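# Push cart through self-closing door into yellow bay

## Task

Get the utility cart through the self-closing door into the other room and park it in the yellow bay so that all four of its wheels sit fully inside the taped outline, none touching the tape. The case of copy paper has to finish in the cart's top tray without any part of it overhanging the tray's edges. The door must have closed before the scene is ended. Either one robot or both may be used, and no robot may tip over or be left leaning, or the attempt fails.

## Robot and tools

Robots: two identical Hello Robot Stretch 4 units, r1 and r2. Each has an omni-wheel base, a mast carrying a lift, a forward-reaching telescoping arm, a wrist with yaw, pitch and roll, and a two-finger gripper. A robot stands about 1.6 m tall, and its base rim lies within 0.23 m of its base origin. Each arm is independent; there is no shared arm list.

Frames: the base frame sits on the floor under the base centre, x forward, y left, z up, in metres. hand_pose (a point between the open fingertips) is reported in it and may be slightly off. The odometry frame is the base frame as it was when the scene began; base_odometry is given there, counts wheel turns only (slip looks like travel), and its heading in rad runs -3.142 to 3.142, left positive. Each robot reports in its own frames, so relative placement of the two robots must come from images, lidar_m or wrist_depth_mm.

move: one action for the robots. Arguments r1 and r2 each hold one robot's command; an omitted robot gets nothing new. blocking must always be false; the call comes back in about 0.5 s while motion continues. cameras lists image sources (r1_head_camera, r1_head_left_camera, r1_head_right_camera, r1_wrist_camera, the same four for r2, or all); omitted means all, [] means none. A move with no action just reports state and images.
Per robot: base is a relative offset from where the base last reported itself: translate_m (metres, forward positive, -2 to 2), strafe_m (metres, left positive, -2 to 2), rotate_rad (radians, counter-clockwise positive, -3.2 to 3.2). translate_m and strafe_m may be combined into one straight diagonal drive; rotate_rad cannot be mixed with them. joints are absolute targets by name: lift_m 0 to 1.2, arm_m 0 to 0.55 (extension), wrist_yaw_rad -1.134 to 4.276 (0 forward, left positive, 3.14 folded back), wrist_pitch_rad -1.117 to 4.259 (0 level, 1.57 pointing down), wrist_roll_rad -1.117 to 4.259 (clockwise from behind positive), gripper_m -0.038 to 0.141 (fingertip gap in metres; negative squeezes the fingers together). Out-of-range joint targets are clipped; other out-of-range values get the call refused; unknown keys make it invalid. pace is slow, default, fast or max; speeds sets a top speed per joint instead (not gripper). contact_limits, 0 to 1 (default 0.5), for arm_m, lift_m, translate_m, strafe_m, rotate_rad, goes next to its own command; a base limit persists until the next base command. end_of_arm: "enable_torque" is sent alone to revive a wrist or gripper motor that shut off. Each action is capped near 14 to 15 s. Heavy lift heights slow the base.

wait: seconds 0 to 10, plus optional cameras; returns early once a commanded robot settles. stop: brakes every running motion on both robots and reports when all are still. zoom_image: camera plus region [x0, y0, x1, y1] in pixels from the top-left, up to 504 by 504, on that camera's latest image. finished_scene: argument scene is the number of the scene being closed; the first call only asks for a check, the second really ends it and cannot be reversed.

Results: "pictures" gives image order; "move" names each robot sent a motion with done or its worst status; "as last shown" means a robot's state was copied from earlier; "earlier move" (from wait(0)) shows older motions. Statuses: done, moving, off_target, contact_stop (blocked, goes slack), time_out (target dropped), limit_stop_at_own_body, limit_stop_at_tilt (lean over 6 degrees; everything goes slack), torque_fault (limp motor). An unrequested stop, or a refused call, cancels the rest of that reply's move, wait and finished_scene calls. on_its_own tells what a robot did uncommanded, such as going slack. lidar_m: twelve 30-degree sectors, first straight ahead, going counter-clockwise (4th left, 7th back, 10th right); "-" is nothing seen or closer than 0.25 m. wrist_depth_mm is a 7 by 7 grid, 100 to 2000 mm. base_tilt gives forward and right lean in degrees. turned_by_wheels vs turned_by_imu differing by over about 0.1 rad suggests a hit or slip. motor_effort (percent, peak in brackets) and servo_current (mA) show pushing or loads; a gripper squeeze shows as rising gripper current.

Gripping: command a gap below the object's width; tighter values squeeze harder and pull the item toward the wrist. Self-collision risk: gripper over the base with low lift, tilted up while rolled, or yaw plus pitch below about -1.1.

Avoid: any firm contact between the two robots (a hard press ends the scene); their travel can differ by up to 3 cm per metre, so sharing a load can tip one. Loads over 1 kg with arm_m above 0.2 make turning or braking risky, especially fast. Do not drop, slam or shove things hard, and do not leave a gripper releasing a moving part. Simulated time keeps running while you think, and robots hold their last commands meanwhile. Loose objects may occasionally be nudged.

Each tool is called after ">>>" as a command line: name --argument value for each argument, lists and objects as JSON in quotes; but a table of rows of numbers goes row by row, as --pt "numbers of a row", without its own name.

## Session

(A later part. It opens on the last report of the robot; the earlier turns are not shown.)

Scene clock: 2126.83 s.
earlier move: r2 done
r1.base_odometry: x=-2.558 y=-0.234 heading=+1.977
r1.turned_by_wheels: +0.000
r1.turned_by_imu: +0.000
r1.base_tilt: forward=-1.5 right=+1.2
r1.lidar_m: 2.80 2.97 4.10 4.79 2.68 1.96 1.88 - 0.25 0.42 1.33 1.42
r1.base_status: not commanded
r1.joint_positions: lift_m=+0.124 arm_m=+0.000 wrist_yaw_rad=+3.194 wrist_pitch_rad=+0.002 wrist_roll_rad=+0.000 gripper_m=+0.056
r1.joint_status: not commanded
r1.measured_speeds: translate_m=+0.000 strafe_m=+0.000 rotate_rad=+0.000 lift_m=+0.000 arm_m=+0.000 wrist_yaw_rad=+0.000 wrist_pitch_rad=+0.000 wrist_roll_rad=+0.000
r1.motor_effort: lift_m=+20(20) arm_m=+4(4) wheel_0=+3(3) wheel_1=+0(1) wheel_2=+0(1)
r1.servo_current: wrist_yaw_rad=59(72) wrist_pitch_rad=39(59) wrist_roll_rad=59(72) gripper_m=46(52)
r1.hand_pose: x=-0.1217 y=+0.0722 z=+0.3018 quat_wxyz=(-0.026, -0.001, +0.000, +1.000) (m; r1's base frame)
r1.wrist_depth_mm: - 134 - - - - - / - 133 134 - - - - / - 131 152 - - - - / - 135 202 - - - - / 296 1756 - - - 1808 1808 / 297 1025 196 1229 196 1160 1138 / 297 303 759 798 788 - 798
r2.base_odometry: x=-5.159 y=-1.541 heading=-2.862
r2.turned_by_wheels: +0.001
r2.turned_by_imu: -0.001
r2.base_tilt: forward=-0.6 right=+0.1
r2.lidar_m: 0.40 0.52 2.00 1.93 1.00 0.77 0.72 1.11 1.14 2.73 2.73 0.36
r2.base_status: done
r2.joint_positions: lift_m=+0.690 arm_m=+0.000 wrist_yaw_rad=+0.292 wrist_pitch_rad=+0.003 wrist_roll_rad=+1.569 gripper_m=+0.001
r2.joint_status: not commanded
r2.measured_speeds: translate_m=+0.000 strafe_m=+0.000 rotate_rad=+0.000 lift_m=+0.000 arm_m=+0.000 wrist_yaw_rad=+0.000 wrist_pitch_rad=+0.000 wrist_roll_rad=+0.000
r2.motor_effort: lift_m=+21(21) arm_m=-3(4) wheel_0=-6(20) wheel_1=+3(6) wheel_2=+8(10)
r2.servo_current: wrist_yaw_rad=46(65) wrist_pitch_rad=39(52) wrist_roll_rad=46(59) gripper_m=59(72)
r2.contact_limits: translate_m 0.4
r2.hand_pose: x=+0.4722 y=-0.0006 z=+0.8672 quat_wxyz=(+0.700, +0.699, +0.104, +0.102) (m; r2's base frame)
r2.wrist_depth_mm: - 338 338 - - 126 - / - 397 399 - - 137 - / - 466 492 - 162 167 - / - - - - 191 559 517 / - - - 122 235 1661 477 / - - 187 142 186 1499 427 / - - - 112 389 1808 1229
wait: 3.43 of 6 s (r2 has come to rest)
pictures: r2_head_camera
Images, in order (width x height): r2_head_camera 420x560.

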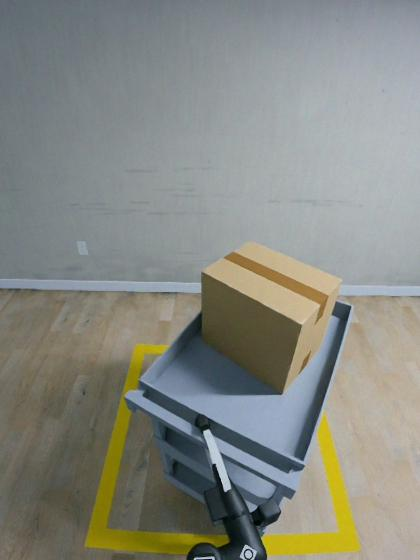

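>>> move --r2 '{"base": {"translate_m": -0.02, "strafe_m": 0.16}, "pace": "slow", "contact_limits": {"translate_m": 0.4}}' --cameras '[]' --blocking false

>>> wait --seconds 5 --cameras '["r2_head_camera"]'

>>> zoom_image --camera "r2_head_camera" --region '[0, 330, 420, 560]'

Scene clock: 2193.93 s.
move: r2 moving
r1.base_odometry: x=-2.558 y=-0.234 heading=+1.977
r1.turned_by_wheels: +0.000
r1.turned_by_imu: +0.000
r1.base_tilt: forward=-1.6 right=+1.3
r1.lidar_m: 2.80 2.95 4.10 4.79 2.63 1.97 1.89 - 0.25 0.40 1.29 1.41
r1.base_status: not commanded
r1.joint_positions: lift_m=+0.124 arm_m=+0.000 wrist_yaw_rad=+3.194 wrist_pitch_rad=+0.002 wrist_roll_rad=+0.000 gripper_m=+0.056
r1.joint_status: not commanded
r1.measured_speeds: translate_m=+0.000 strafe_m=+0.000 rotate_rad=+0.000 lift_m=+0.000 arm_m=+0.000 wrist_yaw_rad=+0.000 wrist_pitch_rad=+0.000 wrist_roll_rad=+0.000
r1.motor_effort: lift_m=+20(20) arm_m=+4(4) wheel_0=+3(3) wheel_1=+0(0) wheel_2=+0(0)
r1.servo_current: wrist_yaw_rad=46(65) wrist_pitch_rad=39(46) wrist_roll_rad=65(65) gripper_m=39(52)
r1.hand_pose: x=-0.1217 y=+0.0722 z=+0.3018 quat_wxyz=(-0.026, -0.001, +0.000, +1.000) (m; r1's base frame)
r1.wrist_depth_mm: - 134 - - - - - / - 133 134 - - - - / - 131 152 - - - - / - 135 202 - - - - / 296 1756 - - - 1756 1756 / 297 1008 196 1205 196 1160 1138 / 298 303 759 798 788 - 798
r2.base_odometry: x=-5.153 y=-1.553 heading=-2.862
r2.turned_by_wheels: +0.000
r2.turned_by_imu: +0.000
r2.base_tilt: forward=-0.7 right=+0.1
r2.lidar_m: 0.43 0.52 1.98 1.92 1.00 0.75 0.73 1.11 1.11 2.73 2.74 0.36
r2.base_status: translate_m moving; strafe_m moving
r2.joint_positions: lift_m=+0.690 arm_m=+0.000 wrist_yaw_rad=+0.292 wrist_pitch_rad=+0.003 wrist_roll_rad=+1.569 gripper_m=+0.001
r2.joint_status: not commanded
r2.measured_speeds: translate_m=-0.007 strafe_m=+0.051 rotate_rad=-0.001 lift_m=+0.000 arm_m=+0.000 wrist_yaw_rad=+0.000 wrist_pitch_rad=+0.000 wrist_roll_rad=+0.000
r2.motor_effort: lift_m=+21(21) arm_m=-3(4) wheel_0=-10(13) wheel_1=+7(7) wheel_2=+6(10)
r2.servo_current: wrist_yaw_rad=65(65) wrist_pitch_rad=39(46) wrist_roll_rad=52(59) gripper_m=65(65)
r2.contact_limits: translate_m 0.4
r2.hand_pose: x=+0.4722 y=-0.0006 z=+0.8672 quat_wxyz=(+0.700, +0.699, +0.104, +0.102) (m; r2's base frame)
r2.wrist_depth_mm: - 338 338 - - 126 - / - 397 407 - - 137 - / - 466 488 - 162 168 - / - - - - 192 559 517 / - - - 123 235 1661 480 / - - 187 160 186 1661 427 / - - - 112 387 - 1229
pictures: none
No camera images: "cameras" was empty.

Scene clock: 2196.23 s.
earlier move: r2 done
r1.base_odometry: x=-2.558 y=-0.234 heading=+1.977
r1.turned_by_wheels: +0.000
r1.turned_by_imu: +0.000
r1.base_tilt: forward=-1.6 right=+1.3
r1.lidar_m: 2.80 2.96 4.11 4.83 2.67 1.98 1.88 - 0.25 0.40 1.32 1.42
r1.base_status: not commanded
r1.joint_positions: lift_m=+0.124 arm_m=+0.000 wrist_yaw_rad=+3.194 wrist_pitch_rad=+0.002 wrist_roll_rad=+0.000 gripper_m=+0.056
r1.joint_status: not commanded
r1.measured_speeds: translate_m=+0.000 strafe_m=+0.000 rotate_rad=+0.000 lift_m=+0.000 arm_m=+0.000 wrist_yaw_rad=+0.000 wrist_pitch_rad=+0.000 wrist_roll_rad=+0.000
r1.motor_effort: lift_m=+20(20) arm_m=+4(4) wheel_0=+2(3) wheel_1=+0(1) wheel_2=+0(0)
r1.servo_current: wrist_yaw_rad=33(65) wrist_pitch_rad=39(52) wrist_roll_rad=52(65) gripper_m=39(52)
r1.hand_pose: x=-0.1217 y=+0.0722 z=+0.3018 quat_wxyz=(-0.026, -0.001, +0.000, +1.000) (m; r1's base frame)
r1.wrist_depth_mm: - 134 - - - - - / - 133 134 - - - - / - 131 152 - - - - / - 135 202 - - - - / 296 1756 - - - 1808 1708 / 297 1025 198 1182 196 1160 1138 / 298 304 759 798 798 - 798
r2.base_odometry: x=-5.096 y=-1.689 heading=-2.862
r2.turned_by_wheels: +0.000
r2.turned_by_imu: -0.001
r2.base_tilt: forward=-0.7 right=+0.1
r2.lidar_m: 0.38 0.56 1.82 1.77 0.99 0.73 0.68 1.28 1.19 2.90 2.76 0.35
r2.base_status: done
r2.joint_positions: lift_m=+0.690 arm_m=+0.000 wrist_yaw_rad=+0.291 wrist_pitch_rad=+0.003 wrist_roll_rad=+1.569 gripper_m=+0.001
r2.joint_status: not commanded
r2.measured_speeds: translate_m=+0.000 strafe_m=+0.000 rotate_rad=+0.000 lift_m=+0.000 arm_m=+0.000 wrist_yaw_rad=+0.000 wrist_pitch_rad=+0.000 wrist_roll_rad=+0.000
r2.motor_effort: lift_m=+21(21) arm_m=-4(4) wheel_0=-6(17) wheel_1=+4(8) wheel_2=+1(10)
r2.servo_current: wrist_yaw_rad=65(72) wrist_pitch_rad=39(46) wrist_roll_rad=59(59) gripper_m=65(65)
r2.contact_limits: translate_m 0.4
r2.hand_pose: x=+0.4722 y=-0.0010 z=+0.8672 quat_wxyz=(+0.701, +0.699, +0.103, +0.102) (m; r2's base frame)
r2.wrist_depth_mm: - 340 - - - - - / - 415 439 - - - - / - - - - - - 535 / - - - - - 1464 492 / - - - - - 1661 459 / - - 190 129 183 1464 1098 / - - - 112 - 1983 1229
wait: 2.30 of 5 s (r2 has come to rest)
pictures: r2_head_camera
Images, in order (width x height): r2_head_camera 420x560.

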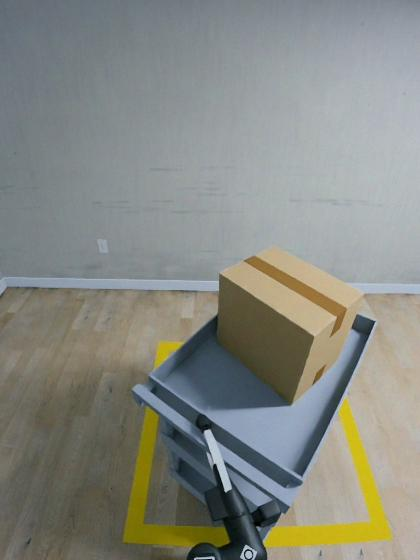

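Scaled by 1.200 from the camera's 420x560 image, which has a finer 1200x1600 frame.

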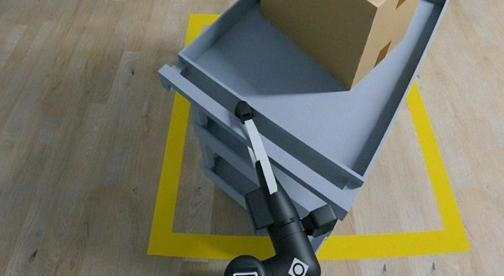

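>>> move --r2 '{"base": {"translate_m": 0.19, "strafe_m": 0.02}, "pace": "slow", "contact_limits": {"translate_m": 0.4}}' --cameras '[]' --blocking false

>>> wait --seconds 5 --cameras '["r2_head_camera"]'

>>> zoom_image --camera "r2_head_camera" --region '[0, 330, 420, 560]'

Scene clock: 2213.40 s.
move: r2 moving
r1.base_odometry: x=-2.558 y=-0.234 heading=+1.977
r1.turned_by_wheels: +0.000
r1.turned_by_imu: +0.000
r1.base_tilt: forward=-1.6 right=+1.3
r1.lidar_m: 2.81 2.97 4.11 4.79 2.68 1.97 1.89 - 0.25 0.42 1.34 1.43
r1.base_status: not commanded
r1.joint_positions: lift_m=+0.124 arm_m=+0.000 wrist_yaw_rad=+3.194 wrist_pitch_rad=+0.002 wrist_roll_rad=+0.000 gripper_m=+0.056
r1.joint_status: not commanded
r1.measured_speeds: translate_m=+0.000 strafe_m=+0.000 rotate_rad=+0.000 lift_m=+0.000 arm_m=+0.000 wrist_yaw_rad=+0.000 wrist_pitch_rad=+0.000 wrist_roll_rad=+0.000
r1.motor_effort: lift_m=+20(20) arm_m=+4(4) wheel_0=+3(4) wheel_1=+0(0) wheel_2=+0(0)
r1.servo_current: wrist_yaw_rad=39(59) wrist_pitch_rad=39(52) wrist_roll_rad=39(65) gripper_m=39(46)
r1.hand_pose: x=-0.1217 y=+0.0722 z=+0.3018 quat_wxyz=(-0.026, -0.001, +0.000, +1.000) (m; r1's base frame)
r1.wrist_depth_mm: - 134 - - - - - / - 133 134 - - - - / - 131 152 - - - - / - 135 202 - - - - / 296 1708 - - 1983 1808 1756 / 298 1025 197 1205 195 1160 1118 / 298 303 759 809 788 - 798
r2.base_odometry: x=-5.107 y=-1.694 heading=-2.862
r2.turned_by_wheels: +0.000
r2.turned_by_imu: +0.001
r2.base_tilt: forward=-0.7 right=+0.1
r2.lidar_m: 0.41 0.54 1.80 1.75 0.98 0.74 0.70 1.29 1.23 2.90 2.73 0.35
r2.base_status: translate_m moving; strafe_m moving
r2.joint_positions: lift_m=+0.690 arm_m=+0.000 wrist_yaw_rad=+0.291 wrist_pitch_rad=+0.003 wrist_roll_rad=+1.569 gripper_m=+0.001
r2.joint_status: not commanded
r2.measured_speeds: translate_m=+0.048 strafe_m=+0.006 rotate_rad=+0.001 lift_m=+0.000 arm_m=+0.000 wrist_yaw_rad=+0.004 wrist_pitch_rad=+0.000 wrist_roll_rad=+0.000
r2.motor_effort: lift_m=+21(21) arm_m=-3(4) wheel_0=+5(7) wheel_1=+7(8) wheel_2=-14(16)
r2.servo_current: wrist_yaw_rad=65(72) wrist_pitch_rad=39(46) wrist_roll_rad=52(52) gripper_m=59(65)
r2.contact_limits: translate_m 0.4
r2.hand_pose: x=+0.4722 y=-0.0009 z=+0.8672 quat_wxyz=(+0.701, +0.699, +0.103, +0.102) (m; r2's base frame)
r2.wrist_depth_mm: - 345 - - - - - / - 418 - - - - - / - - - - - - - / - - - - - - 488 / - - - - - 1576 1229 / - - 189 124 - 387 394 / - - - 112 - 1921 1205
pictures: none
No camera images: "cameras" was empty.

Scene clock: 2216.10 s.
earlier move: r2 done
r1.base_odometry: x=-2.558 y=-0.234 heading=+1.977
r1.turned_by_wheels: +0.000
r1.turned_by_imu: +0.000
r1.base_tilt: forward=-1.6 right=+1.3
r1.lidar_m: 2.81 2.96 4.13 4.81 2.67 1.97 1.89 - 0.25 0.41 1.29 1.42
r1.base_status: not commanded
r1.joint_positions: lift_m=+0.124 arm_m=+0.000 wrist_yaw_rad=+3.194 wrist_pitch_rad=+0.002 wrist_roll_rad=+0.000 gripper_m=+0.056
r1.joint_status: not commanded
r1.measured_speeds: translate_m=+0.000 strafe_m=+0.000 rotate_rad=+0.000 lift_m=+0.000 arm_m=+0.000 wrist_yaw_rad=+0.000 wrist_pitch_rad=+0.000 wrist_roll_rad=+0.000
r1.motor_effort: lift_m=+20(20) arm_m=+4(4) wheel_0=+2(4) wheel_1=+0(0) wheel_2=+0(1)
r1.servo_current: wrist_yaw_rad=46(59) wrist_pitch_rad=39(52) wrist_roll_rad=39(78) gripper_m=39(52)
r1.hand_pose: x=-0.1217 y=+0.0722 z=+0.3018 quat_wxyz=(-0.026, -0.001, +0.000, +1.000) (m; r1's base frame)
r1.wrist_depth_mm: - 134 - - - - - / - 133 134 - - - - / - 131 152 - - - - / - 135 202 - - - - / 296 1756 - - 1983 1863 1708 / 297 1008 196 1205 195 1160 1138 / 297 303 759 798 798 - 798
r2.base_odometry: x=-5.272 y=-1.761 heading=-2.862
r2.turned_by_wheels: +0.001
r2.turned_by_imu: +0.001
r2.base_tilt: forward=-0.6 right=+0.1
r2.lidar_m: 0.39 0.52 1.78 1.73 1.21 0.92 0.88 1.38 1.37 2.93 2.48 0.34
r2.base_status: done
r2.joint_positions: lift_m=+0.690 arm_m=+0.000 wrist_yaw_rad=+0.299 wrist_pitch_rad=+0.003 wrist_roll_rad=+1.569 gripper_m=+0.001
r2.joint_status: not commanded
r2.measured_speeds: translate_m=+0.000 strafe_m=+0.000 rotate_rad=+0.000 lift_m=+0.000 arm_m=+0.000 wrist_yaw_rad=+0.000 wrist_pitch_rad=+0.000 wrist_roll_rad=+0.000
r2.motor_effort: lift_m=+21(21) arm_m=+4(4) wheel_0=+7(11) wheel_1=+5(8) wheel_2=-5(17)
r2.servo_current: wrist_yaw_rad=39(72) wrist_pitch_rad=39(46) wrist_roll_rad=39(65) gripper_m=65(65)
r2.contact_limits: translate_m 0.4
r2.hand_pose: x=+0.4722 y=+0.0013 z=+0.8672 quat_wxyz=(+0.700, +0.698, +0.106, +0.104) (m; r2's base frame)
r2.wrist_depth_mm: - 347 - - - - - / - 415 - - - - - / - - - - - - - / - - - - - - 480 / - - - - - 1576 1229 / - - 185 123 - 392 1138 / - - - 112 - 1863 1229
wait: 2.70 of 5 s (r2 has come to rest)
pictures: r2_head_camera
Images, in order (width x height): r2_head_camera 420x560.

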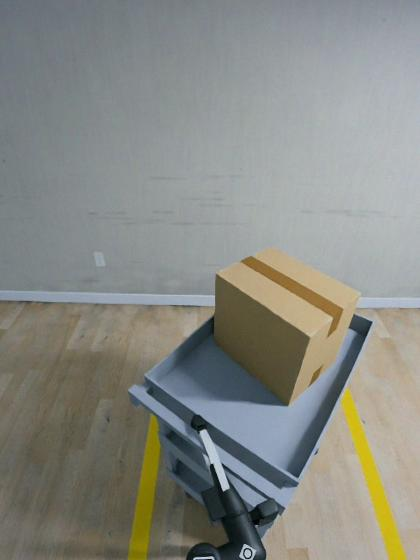

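Scaled by 1.200 from the camera's 420x560 image, which has a finer 1200x1600 frame.

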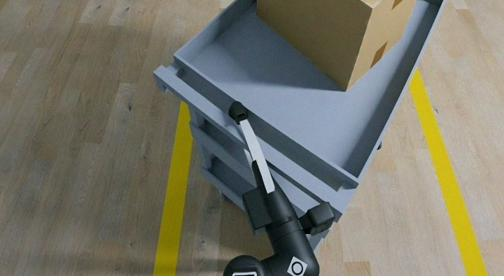

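>>> zoom_image --camera "r2_head_camera" --region '[130, 320, 230, 420]'

>>> zoom_image --camera "r2_head_camera" --region '[260, 380, 420, 560]'

Scaled by 5.040 from the camera's 420x560 image, which has a finer 1200x1600 frame.

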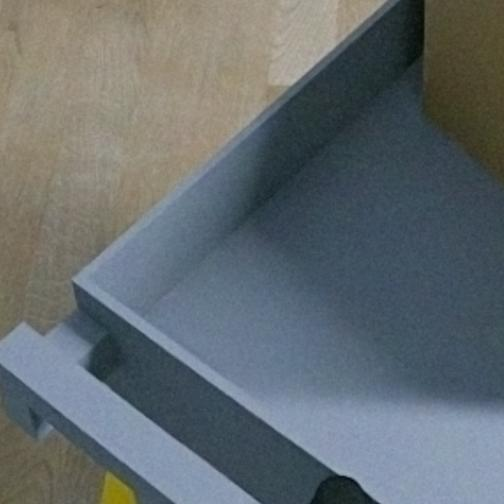

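Scaled by 2.800 from the camera's 420x560 image, which has a finer 1200x1600 frame.

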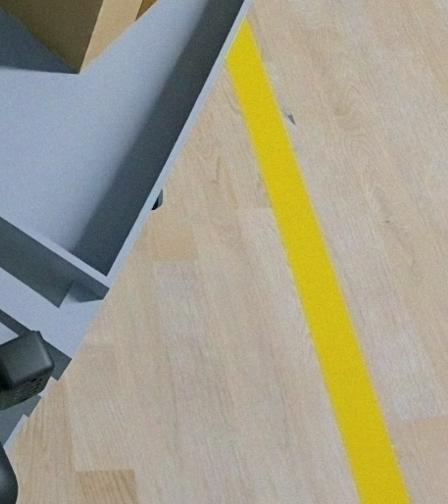

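>>> move --r2 '{"joints": {"gripper_m": 0.07}}' --cameras '[]' --blocking false

>>> wait --seconds 2 --cameras '["r2_wrist_camera"]'

Scene clock: 2256.27 s.
move: r2 moving
r1.base_odometry: x=-2.558 y=-0.234 heading=+1.977
r1.turned_by_wheels: +0.000
r1.turned_by_imu: +0.000
r1.base_tilt: forward=-1.6 right=+1.3
r1.lidar_m: 2.82 2.96 4.12 4.81 2.65 1.97 1.91 - 0.25 0.41 1.32 1.39
r1.base_status: not commanded
r1.joint_positions: lift_m=+0.124 arm_m=+0.000 wrist_yaw_rad=+3.194 wrist_pitch_rad=+0.002 wrist_roll_rad=+0.000 gripper_m=+0.056
r1.joint_status: not commanded
r1.measured_speeds: translate_m=+0.000 strafe_m=+0.000 rotate_rad=+0.000 lift_m=+0.000 arm_m=+0.000 wrist_yaw_rad=+0.000 wrist_pitch_rad=+0.000 wrist_roll_rad=+0.000
r1.motor_effort: lift_m=+20(20) arm_m=+4(4) wheel_0=+2(3) wheel_1=+0(0) wheel_2=+0(0)
r1.servo_current: wrist_yaw_rad=39(59) wrist_pitch_rad=39(46) wrist_roll_rad=39(52) gripper_m=46(52)
r1.hand_pose: x=-0.1217 y=+0.0722 z=+0.3018 quat_wxyz=(-0.026, -0.001, +0.000, +1.000) (m; r1's base frame)
r1.wrist_depth_mm: - 134 - - - - - / - 133 134 - - - - / - 131 152 - - - - / - 135 202 - - - - / 294 1756 - - - 1808 1756 / 297 1025 197 1205 196 1160 1118 / 298 303 750 798 788 - 809
r2.base_odometry: x=-5.272 y=-1.761 heading=-2.862
r2.turned_by_wheels: +0.000
r2.turned_by_imu: +0.001
r2.base_tilt: forward=-0.7 right=+0.1
r2.lidar_m: 0.41 0.55 1.78 1.73 1.22 0.91 0.88 1.38 1.38 2.92 2.52 0.35
r2.base_status: not commanded
r2.joint_positions: lift_m=+0.690 arm_m=+0.000 wrist_yaw_rad=+0.299 wrist_pitch_rad=+0.003 wrist_roll_rad=+1.569 gripper_m=+0.020
r2.joint_status: gripper_m moving
r2.measured_speeds: translate_m=+0.000 strafe_m=+0.000 rotate_rad=+0.000 lift_m=+0.000 arm_m=+0.000 wrist_yaw_rad=+0.000 wrist_pitch_rad=+0.000 wrist_roll_rad=+0.000
r2.motor_effort: lift_m=+21(21) arm_m=+4(4) wheel_0=+7(7) wheel_1=+5(5) wheel_2=-5(5)
r2.servo_current: wrist_yaw_rad=39(52) wrist_pitch_rad=46(52) wrist_roll_rad=39(52) gripper_m=117(117)
r2.contact_limits: translate_m 0.4
r2.hand_pose: x=+0.4722 y=+0.0013 z=+0.8672 quat_wxyz=(+0.700, +0.698, +0.106, +0.104) (m; r2's base frame)
r2.wrist_depth_mm: - 349 - - - - - / - 418 - - - - - / - - - - - - - / - - - - - - 488 / - - - - - 1576 1205 / - - 189 118 167 399 402 / - - - 112 - 1983 1255
pictures: none
No camera images: "cameras" was empty.

Scene clock: 2257.27 s.
earlier move: r2 done
r1.base_odometry: x=-2.558 y=-0.234 heading=+1.977
r1.turned_by_wheels: +0.000
r1.turned_by_imu: +0.000
r1.base_tilt: forward=-1.6 right=+1.3
r1.lidar_m: 2.79 2.92 4.11 4.81 2.64 1.96 1.89 - 0.25 0.44 1.32 1.39
r1.base_status: not commanded
r1.joint_positions: lift_m=+0.124 arm_m=+0.000 wrist_yaw_rad=+3.194 wrist_pitch_rad=+0.002 wrist_roll_rad=+0.000 gripper_m=+0.056
r1.joint_status: not commanded
r1.measured_speeds: translate_m=+0.000 strafe_m=+0.000 rotate_rad=+0.000 lift_m=+0.000 arm_m=+0.000 wrist_yaw_rad=+0.000 wrist_pitch_rad=+0.000 wrist_roll_rad=+0.000
r1.motor_effort: lift_m=+20(20) arm_m=+4(4) wheel_0=+3(3) wheel_1=+0(1) wheel_2=+0(0)
r1.servo_current: wrist_yaw_rad=39(72) wrist_pitch_rad=46(46) wrist_roll_rad=39(65) gripper_m=39(52)
r1.hand_pose: x=-0.1217 y=+0.0722 z=+0.3018 quat_wxyz=(-0.026, -0.001, +0.000, +1.000) (m; r1's base frame)
r1.wrist_depth_mm: - 134 - - - - - / - 133 134 - - - - / - 131 152 - - - - / - 135 202 - - - - / 294 1756 - - 1983 1808 1756 / 298 1025 197 1205 195 1182 1118 / 298 304 750 809 788 - 798
r2.base_odometry: x=-5.272 y=-1.761 heading=-2.862
r2.turned_by_wheels: +0.000
r2.turned_by_imu: +0.000
r2.base_tilt: forward=-0.7 right=+0.1
r2.lidar_m: 0.40 0.52 1.80 1.74 1.21 0.91 0.89 1.38 1.33 2.92 2.48 0.35
r2.base_status: not commanded
r2.joint_positions: lift_m=+0.690 arm_m=+0.000 wrist_yaw_rad=+0.299 wrist_pitch_rad=+0.003 wrist_roll_rad=+1.569 gripper_m=+0.070
r2.joint_status: all done
r2.measured_speeds: translate_m=+0.000 strafe_m=+0.000 rotate_rad=+0.000 lift_m=+0.000 arm_m=+0.000 wrist_yaw_rad=+0.000 wrist_pitch_rad=+0.000 wrist_roll_rad=+0.000
r2.motor_effort: lift_m=+21(21) arm_m=+4(4) wheel_0=+7(7) wheel_1=+5(5) wheel_2=-5(6)
r2.servo_current: wrist_yaw_rad=46(52) wrist_pitch_rad=46(52) wrist_roll_rad=46(65) gripper_m=52(117)
r2.contact_limits: translate_m 0.4
r2.hand_pose: x=+0.4722 y=+0.0014 z=+0.8672 quat_wxyz=(+0.700, +0.698, +0.106, +0.104) (m; r2's base frame)
r2.wrist_depth_mm: - 343 359 - - - - / - 421 427 - - - - / - - - - - - 539 / - - - - - 1464 500 / - - - - - 1708 466 / - - 190 129 186 410 1118 / - - - 112 - 1921 1229
wait: 1.00 of 2 s (r2 has come to rest)
pictures: r2_wrist_camera
Images, in order (width x height): r2_wrist_camera 616x392.

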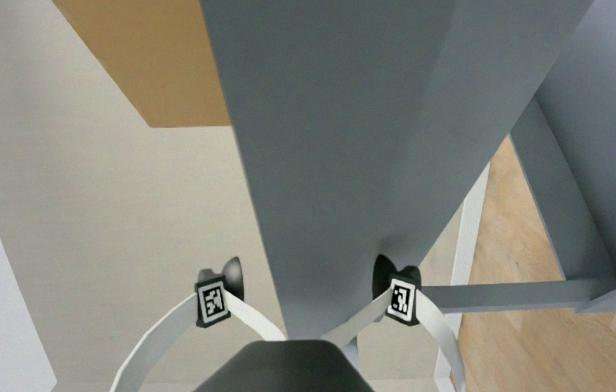

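>>> move --r2 '{"base": {"translate_m": -0.28}, "contact_limits": {"translate_m": 0.25}}' --cameras '[]' --blocking false

>>> wait --seconds 4 --cameras '["r2_head_camera"]'

>>> zoom_image --camera "r2_head_camera" --region '[60, 320, 400, 540]'

Scene clock: 2264.97 s.
move: r2 moving
r1.base_odometry: x=-2.558 y=-0.234 heading=+1.977
r1.turned_by_wheels: +0.000
r1.turned_by_imu: +0.000
r1.base_tilt: forward=-1.6 right=+1.3
r1.lidar_m: 2.81 2.95 4.08 4.81 2.66 1.96 1.88 - 0.25 0.40 1.32 1.42
r1.base_status: not commanded
r1.joint_positions: lift_m=+0.124 arm_m=+0.000 wrist_yaw_rad=+3.194 wrist_pitch_rad=+0.002 wrist_roll_rad=+0.000 gripper_m=+0.056
r1.joint_status: not commanded
r1.measured_speeds: translate_m=+0.000 strafe_m=+0.000 rotate_rad=+0.000 lift_m=+0.000 arm_m=+0.000 wrist_yaw_rad=+0.000 wrist_pitch_rad=+0.000 wrist_roll_rad=+0.000
r1.motor_effort: lift_m=+20(20) arm_m=+4(4) wheel_0=+3(3) wheel_1=+0(0) wheel_2=+0(0)
r1.servo_current: wrist_yaw_rad=33(59) wrist_pitch_rad=46(46) wrist_roll_rad=33(65) gripper_m=39(46)
r1.hand_pose: x=-0.1217 y=+0.0722 z=+0.3018 quat_wxyz=(-0.026, -0.001, +0.000, +1.000) (m; r1's base frame)
r1.wrist_depth_mm: - 134 - - - - - / - 133 134 - - - - / - 131 152 - - - - / - 135 202 - - - - / 296 1756 - - - 1808 1756 / 297 1025 197 1229 195 1160 1118 / 298 303 759 809 788 - 798
r2.base_odometry: x=-5.243 y=-1.752 heading=-2.862
r2.turned_by_wheels: +0.000
r2.turned_by_imu: +0.000
r2.base_tilt: forward=-0.6 right=+0.1
r2.lidar_m: 0.42 0.60 1.79 1.73 1.13 0.90 0.84 1.35 1.34 2.92 2.52 0.34
r2.base_status: translate_m moving
r2.joint_positions: lift_m=+0.690 arm_m=+0.000 wrist_yaw_rad=+0.299 wrist_pitch_rad=+0.003 wrist_roll_rad=+1.569 gripper_m=+0.070
r2.joint_status: not commanded
r2.measured_speeds: translate_m=-0.122 strafe_m=+0.001 rotate_rad=+0.002 lift_m=+0.000 arm_m=+0.000 wrist_yaw_rad=+0.000 wrist_pitch_rad=+0.000 wrist_roll_rad=+0.000
r2.motor_effort: lift_m=+21(21) arm_m=+4(4) wheel_0=-4(9) wheel_1=-6(8) wheel_2=+11(13)
r2.servo_current: wrist_yaw_rad=39(52) wrist_pitch_rad=39(52) wrist_roll_rad=46(52) gripper_m=52(59)
r2.contact_limits: translate_m 0.25
r2.hand_pose: x=+0.4722 y=+0.0014 z=+0.8672 quat_wxyz=(+0.700, +0.698, +0.106, +0.104) (m; r2's base frame)
r2.wrist_depth_mm: - 364 368 - - 128 - / - 445 459 - - 146 - / - - - - - 175 559 / - - - 113 217 1537 521 / - - - 136 256 1661 480 / - - 191 183 190 427 1182 / - - - 112 - 1863 1229
pictures: none
No camera images: "cameras" was empty.

Scene clock: 2266.87 s.
earlier move: r2 done
r1.base_odometry: x=-2.558 y=-0.234 heading=+1.977
r1.turned_by_wheels: +0.000
r1.turned_by_imu: +0.000
r1.base_tilt: forward=-1.6 right=+1.3
r1.lidar_m: 2.80 2.96 4.11 4.78 2.68 1.97 1.89 - 0.25 0.39 1.32 1.43
r1.base_status: not commanded
r1.joint_positions: lift_m=+0.124 arm_m=+0.000 wrist_yaw_rad=+3.194 wrist_pitch_rad=+0.002 wrist_roll_rad=+0.000 gripper_m=+0.056
r1.joint_status: not commanded
r1.measured_speeds: translate_m=+0.000 strafe_m=+0.000 rotate_rad=+0.000 lift_m=+0.000 arm_m=+0.000 wrist_yaw_rad=+0.000 wrist_pitch_rad=+0.000 wrist_roll_rad=+0.000
r1.motor_effort: lift_m=+20(20) arm_m=+4(4) wheel_0=+2(3) wheel_1=+0(0) wheel_2=+0(1)
r1.servo_current: wrist_yaw_rad=52(72) wrist_pitch_rad=46(52) wrist_roll_rad=39(65) gripper_m=33(52)
r1.hand_pose: x=-0.1217 y=+0.0722 z=+0.3018 quat_wxyz=(-0.026, -0.001, +0.000, +1.000) (m; r1's base frame)
r1.wrist_depth_mm: - 134 - - - - - / - 133 134 - - - - / - 130 152 - - - - / - 135 202 - - - - / 296 1756 - - 1983 1808 1756 / 297 1008 196 1205 196 1160 1138 / 298 304 759 798 798 - 809
r2.base_odometry: x=-5.003 y=-1.683 heading=-2.862
r2.turned_by_wheels: +0.000
r2.turned_by_imu: +0.000
r2.base_tilt: forward=-0.7 right=+0.1
r2.lidar_m: 0.56 2.28 1.81 1.77 0.83 0.62 0.58 1.31 1.17 2.91 2.87 0.58
r2.base_status: done
r2.joint_positions: lift_m=+0.690 arm_m=+0.000 wrist_yaw_rad=+0.299 wrist_pitch_rad=+0.003 wrist_roll_rad=+1.569 gripper_m=+0.070
r2.joint_status: not commanded
r2.measured_speeds: translate_m=+0.000 strafe_m=+0.000 rotate_rad=+0.000 lift_m=+0.000 arm_m=+0.000 wrist_yaw_rad=+0.000 wrist_pitch_rad=+0.000 wrist_roll_rad=+0.000
r2.motor_effort: lift_m=+21(21) arm_m=+4(4) wheel_0=-4(11) wheel_1=-3(9) wheel_2=+2(13)
r2.servo_current: wrist_yaw_rad=46(52) wrist_pitch_rad=39(52) wrist_roll_rad=46(52) gripper_m=52(59)
r2.contact_limits: translate_m 0.25
r2.hand_pose: x=+0.4722 y=+0.0014 z=+0.8672 quat_wxyz=(+0.700, +0.698, +0.106, +0.104) (m; r2's base frame)
r2.wrist_depth_mm: - - 559 277 317 - - / - - 707 392 394 - - / - - - 436 - 768 492 / - - - - - 661 591 / - - - - - 1808 1229 / - - 191 - 191 1618 1229 / - - - 112 - 1808 1255
wait: 1.90 of 4 s (r2 has come to rest)
pictures: r2_head_camera
Images, in order (width x height): r2_head_camera 420x560.

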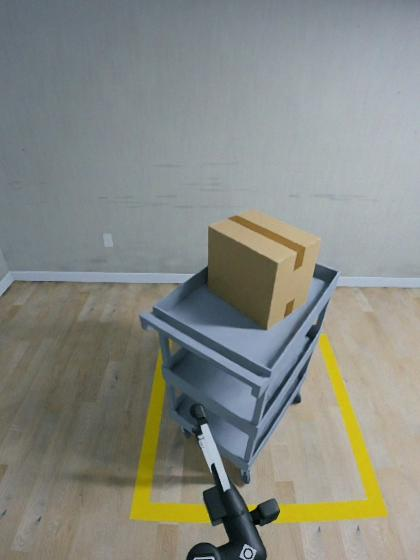

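Scaled by 1.482 from the camera's 420x560 image, which has a finer 1200x1600 frame.

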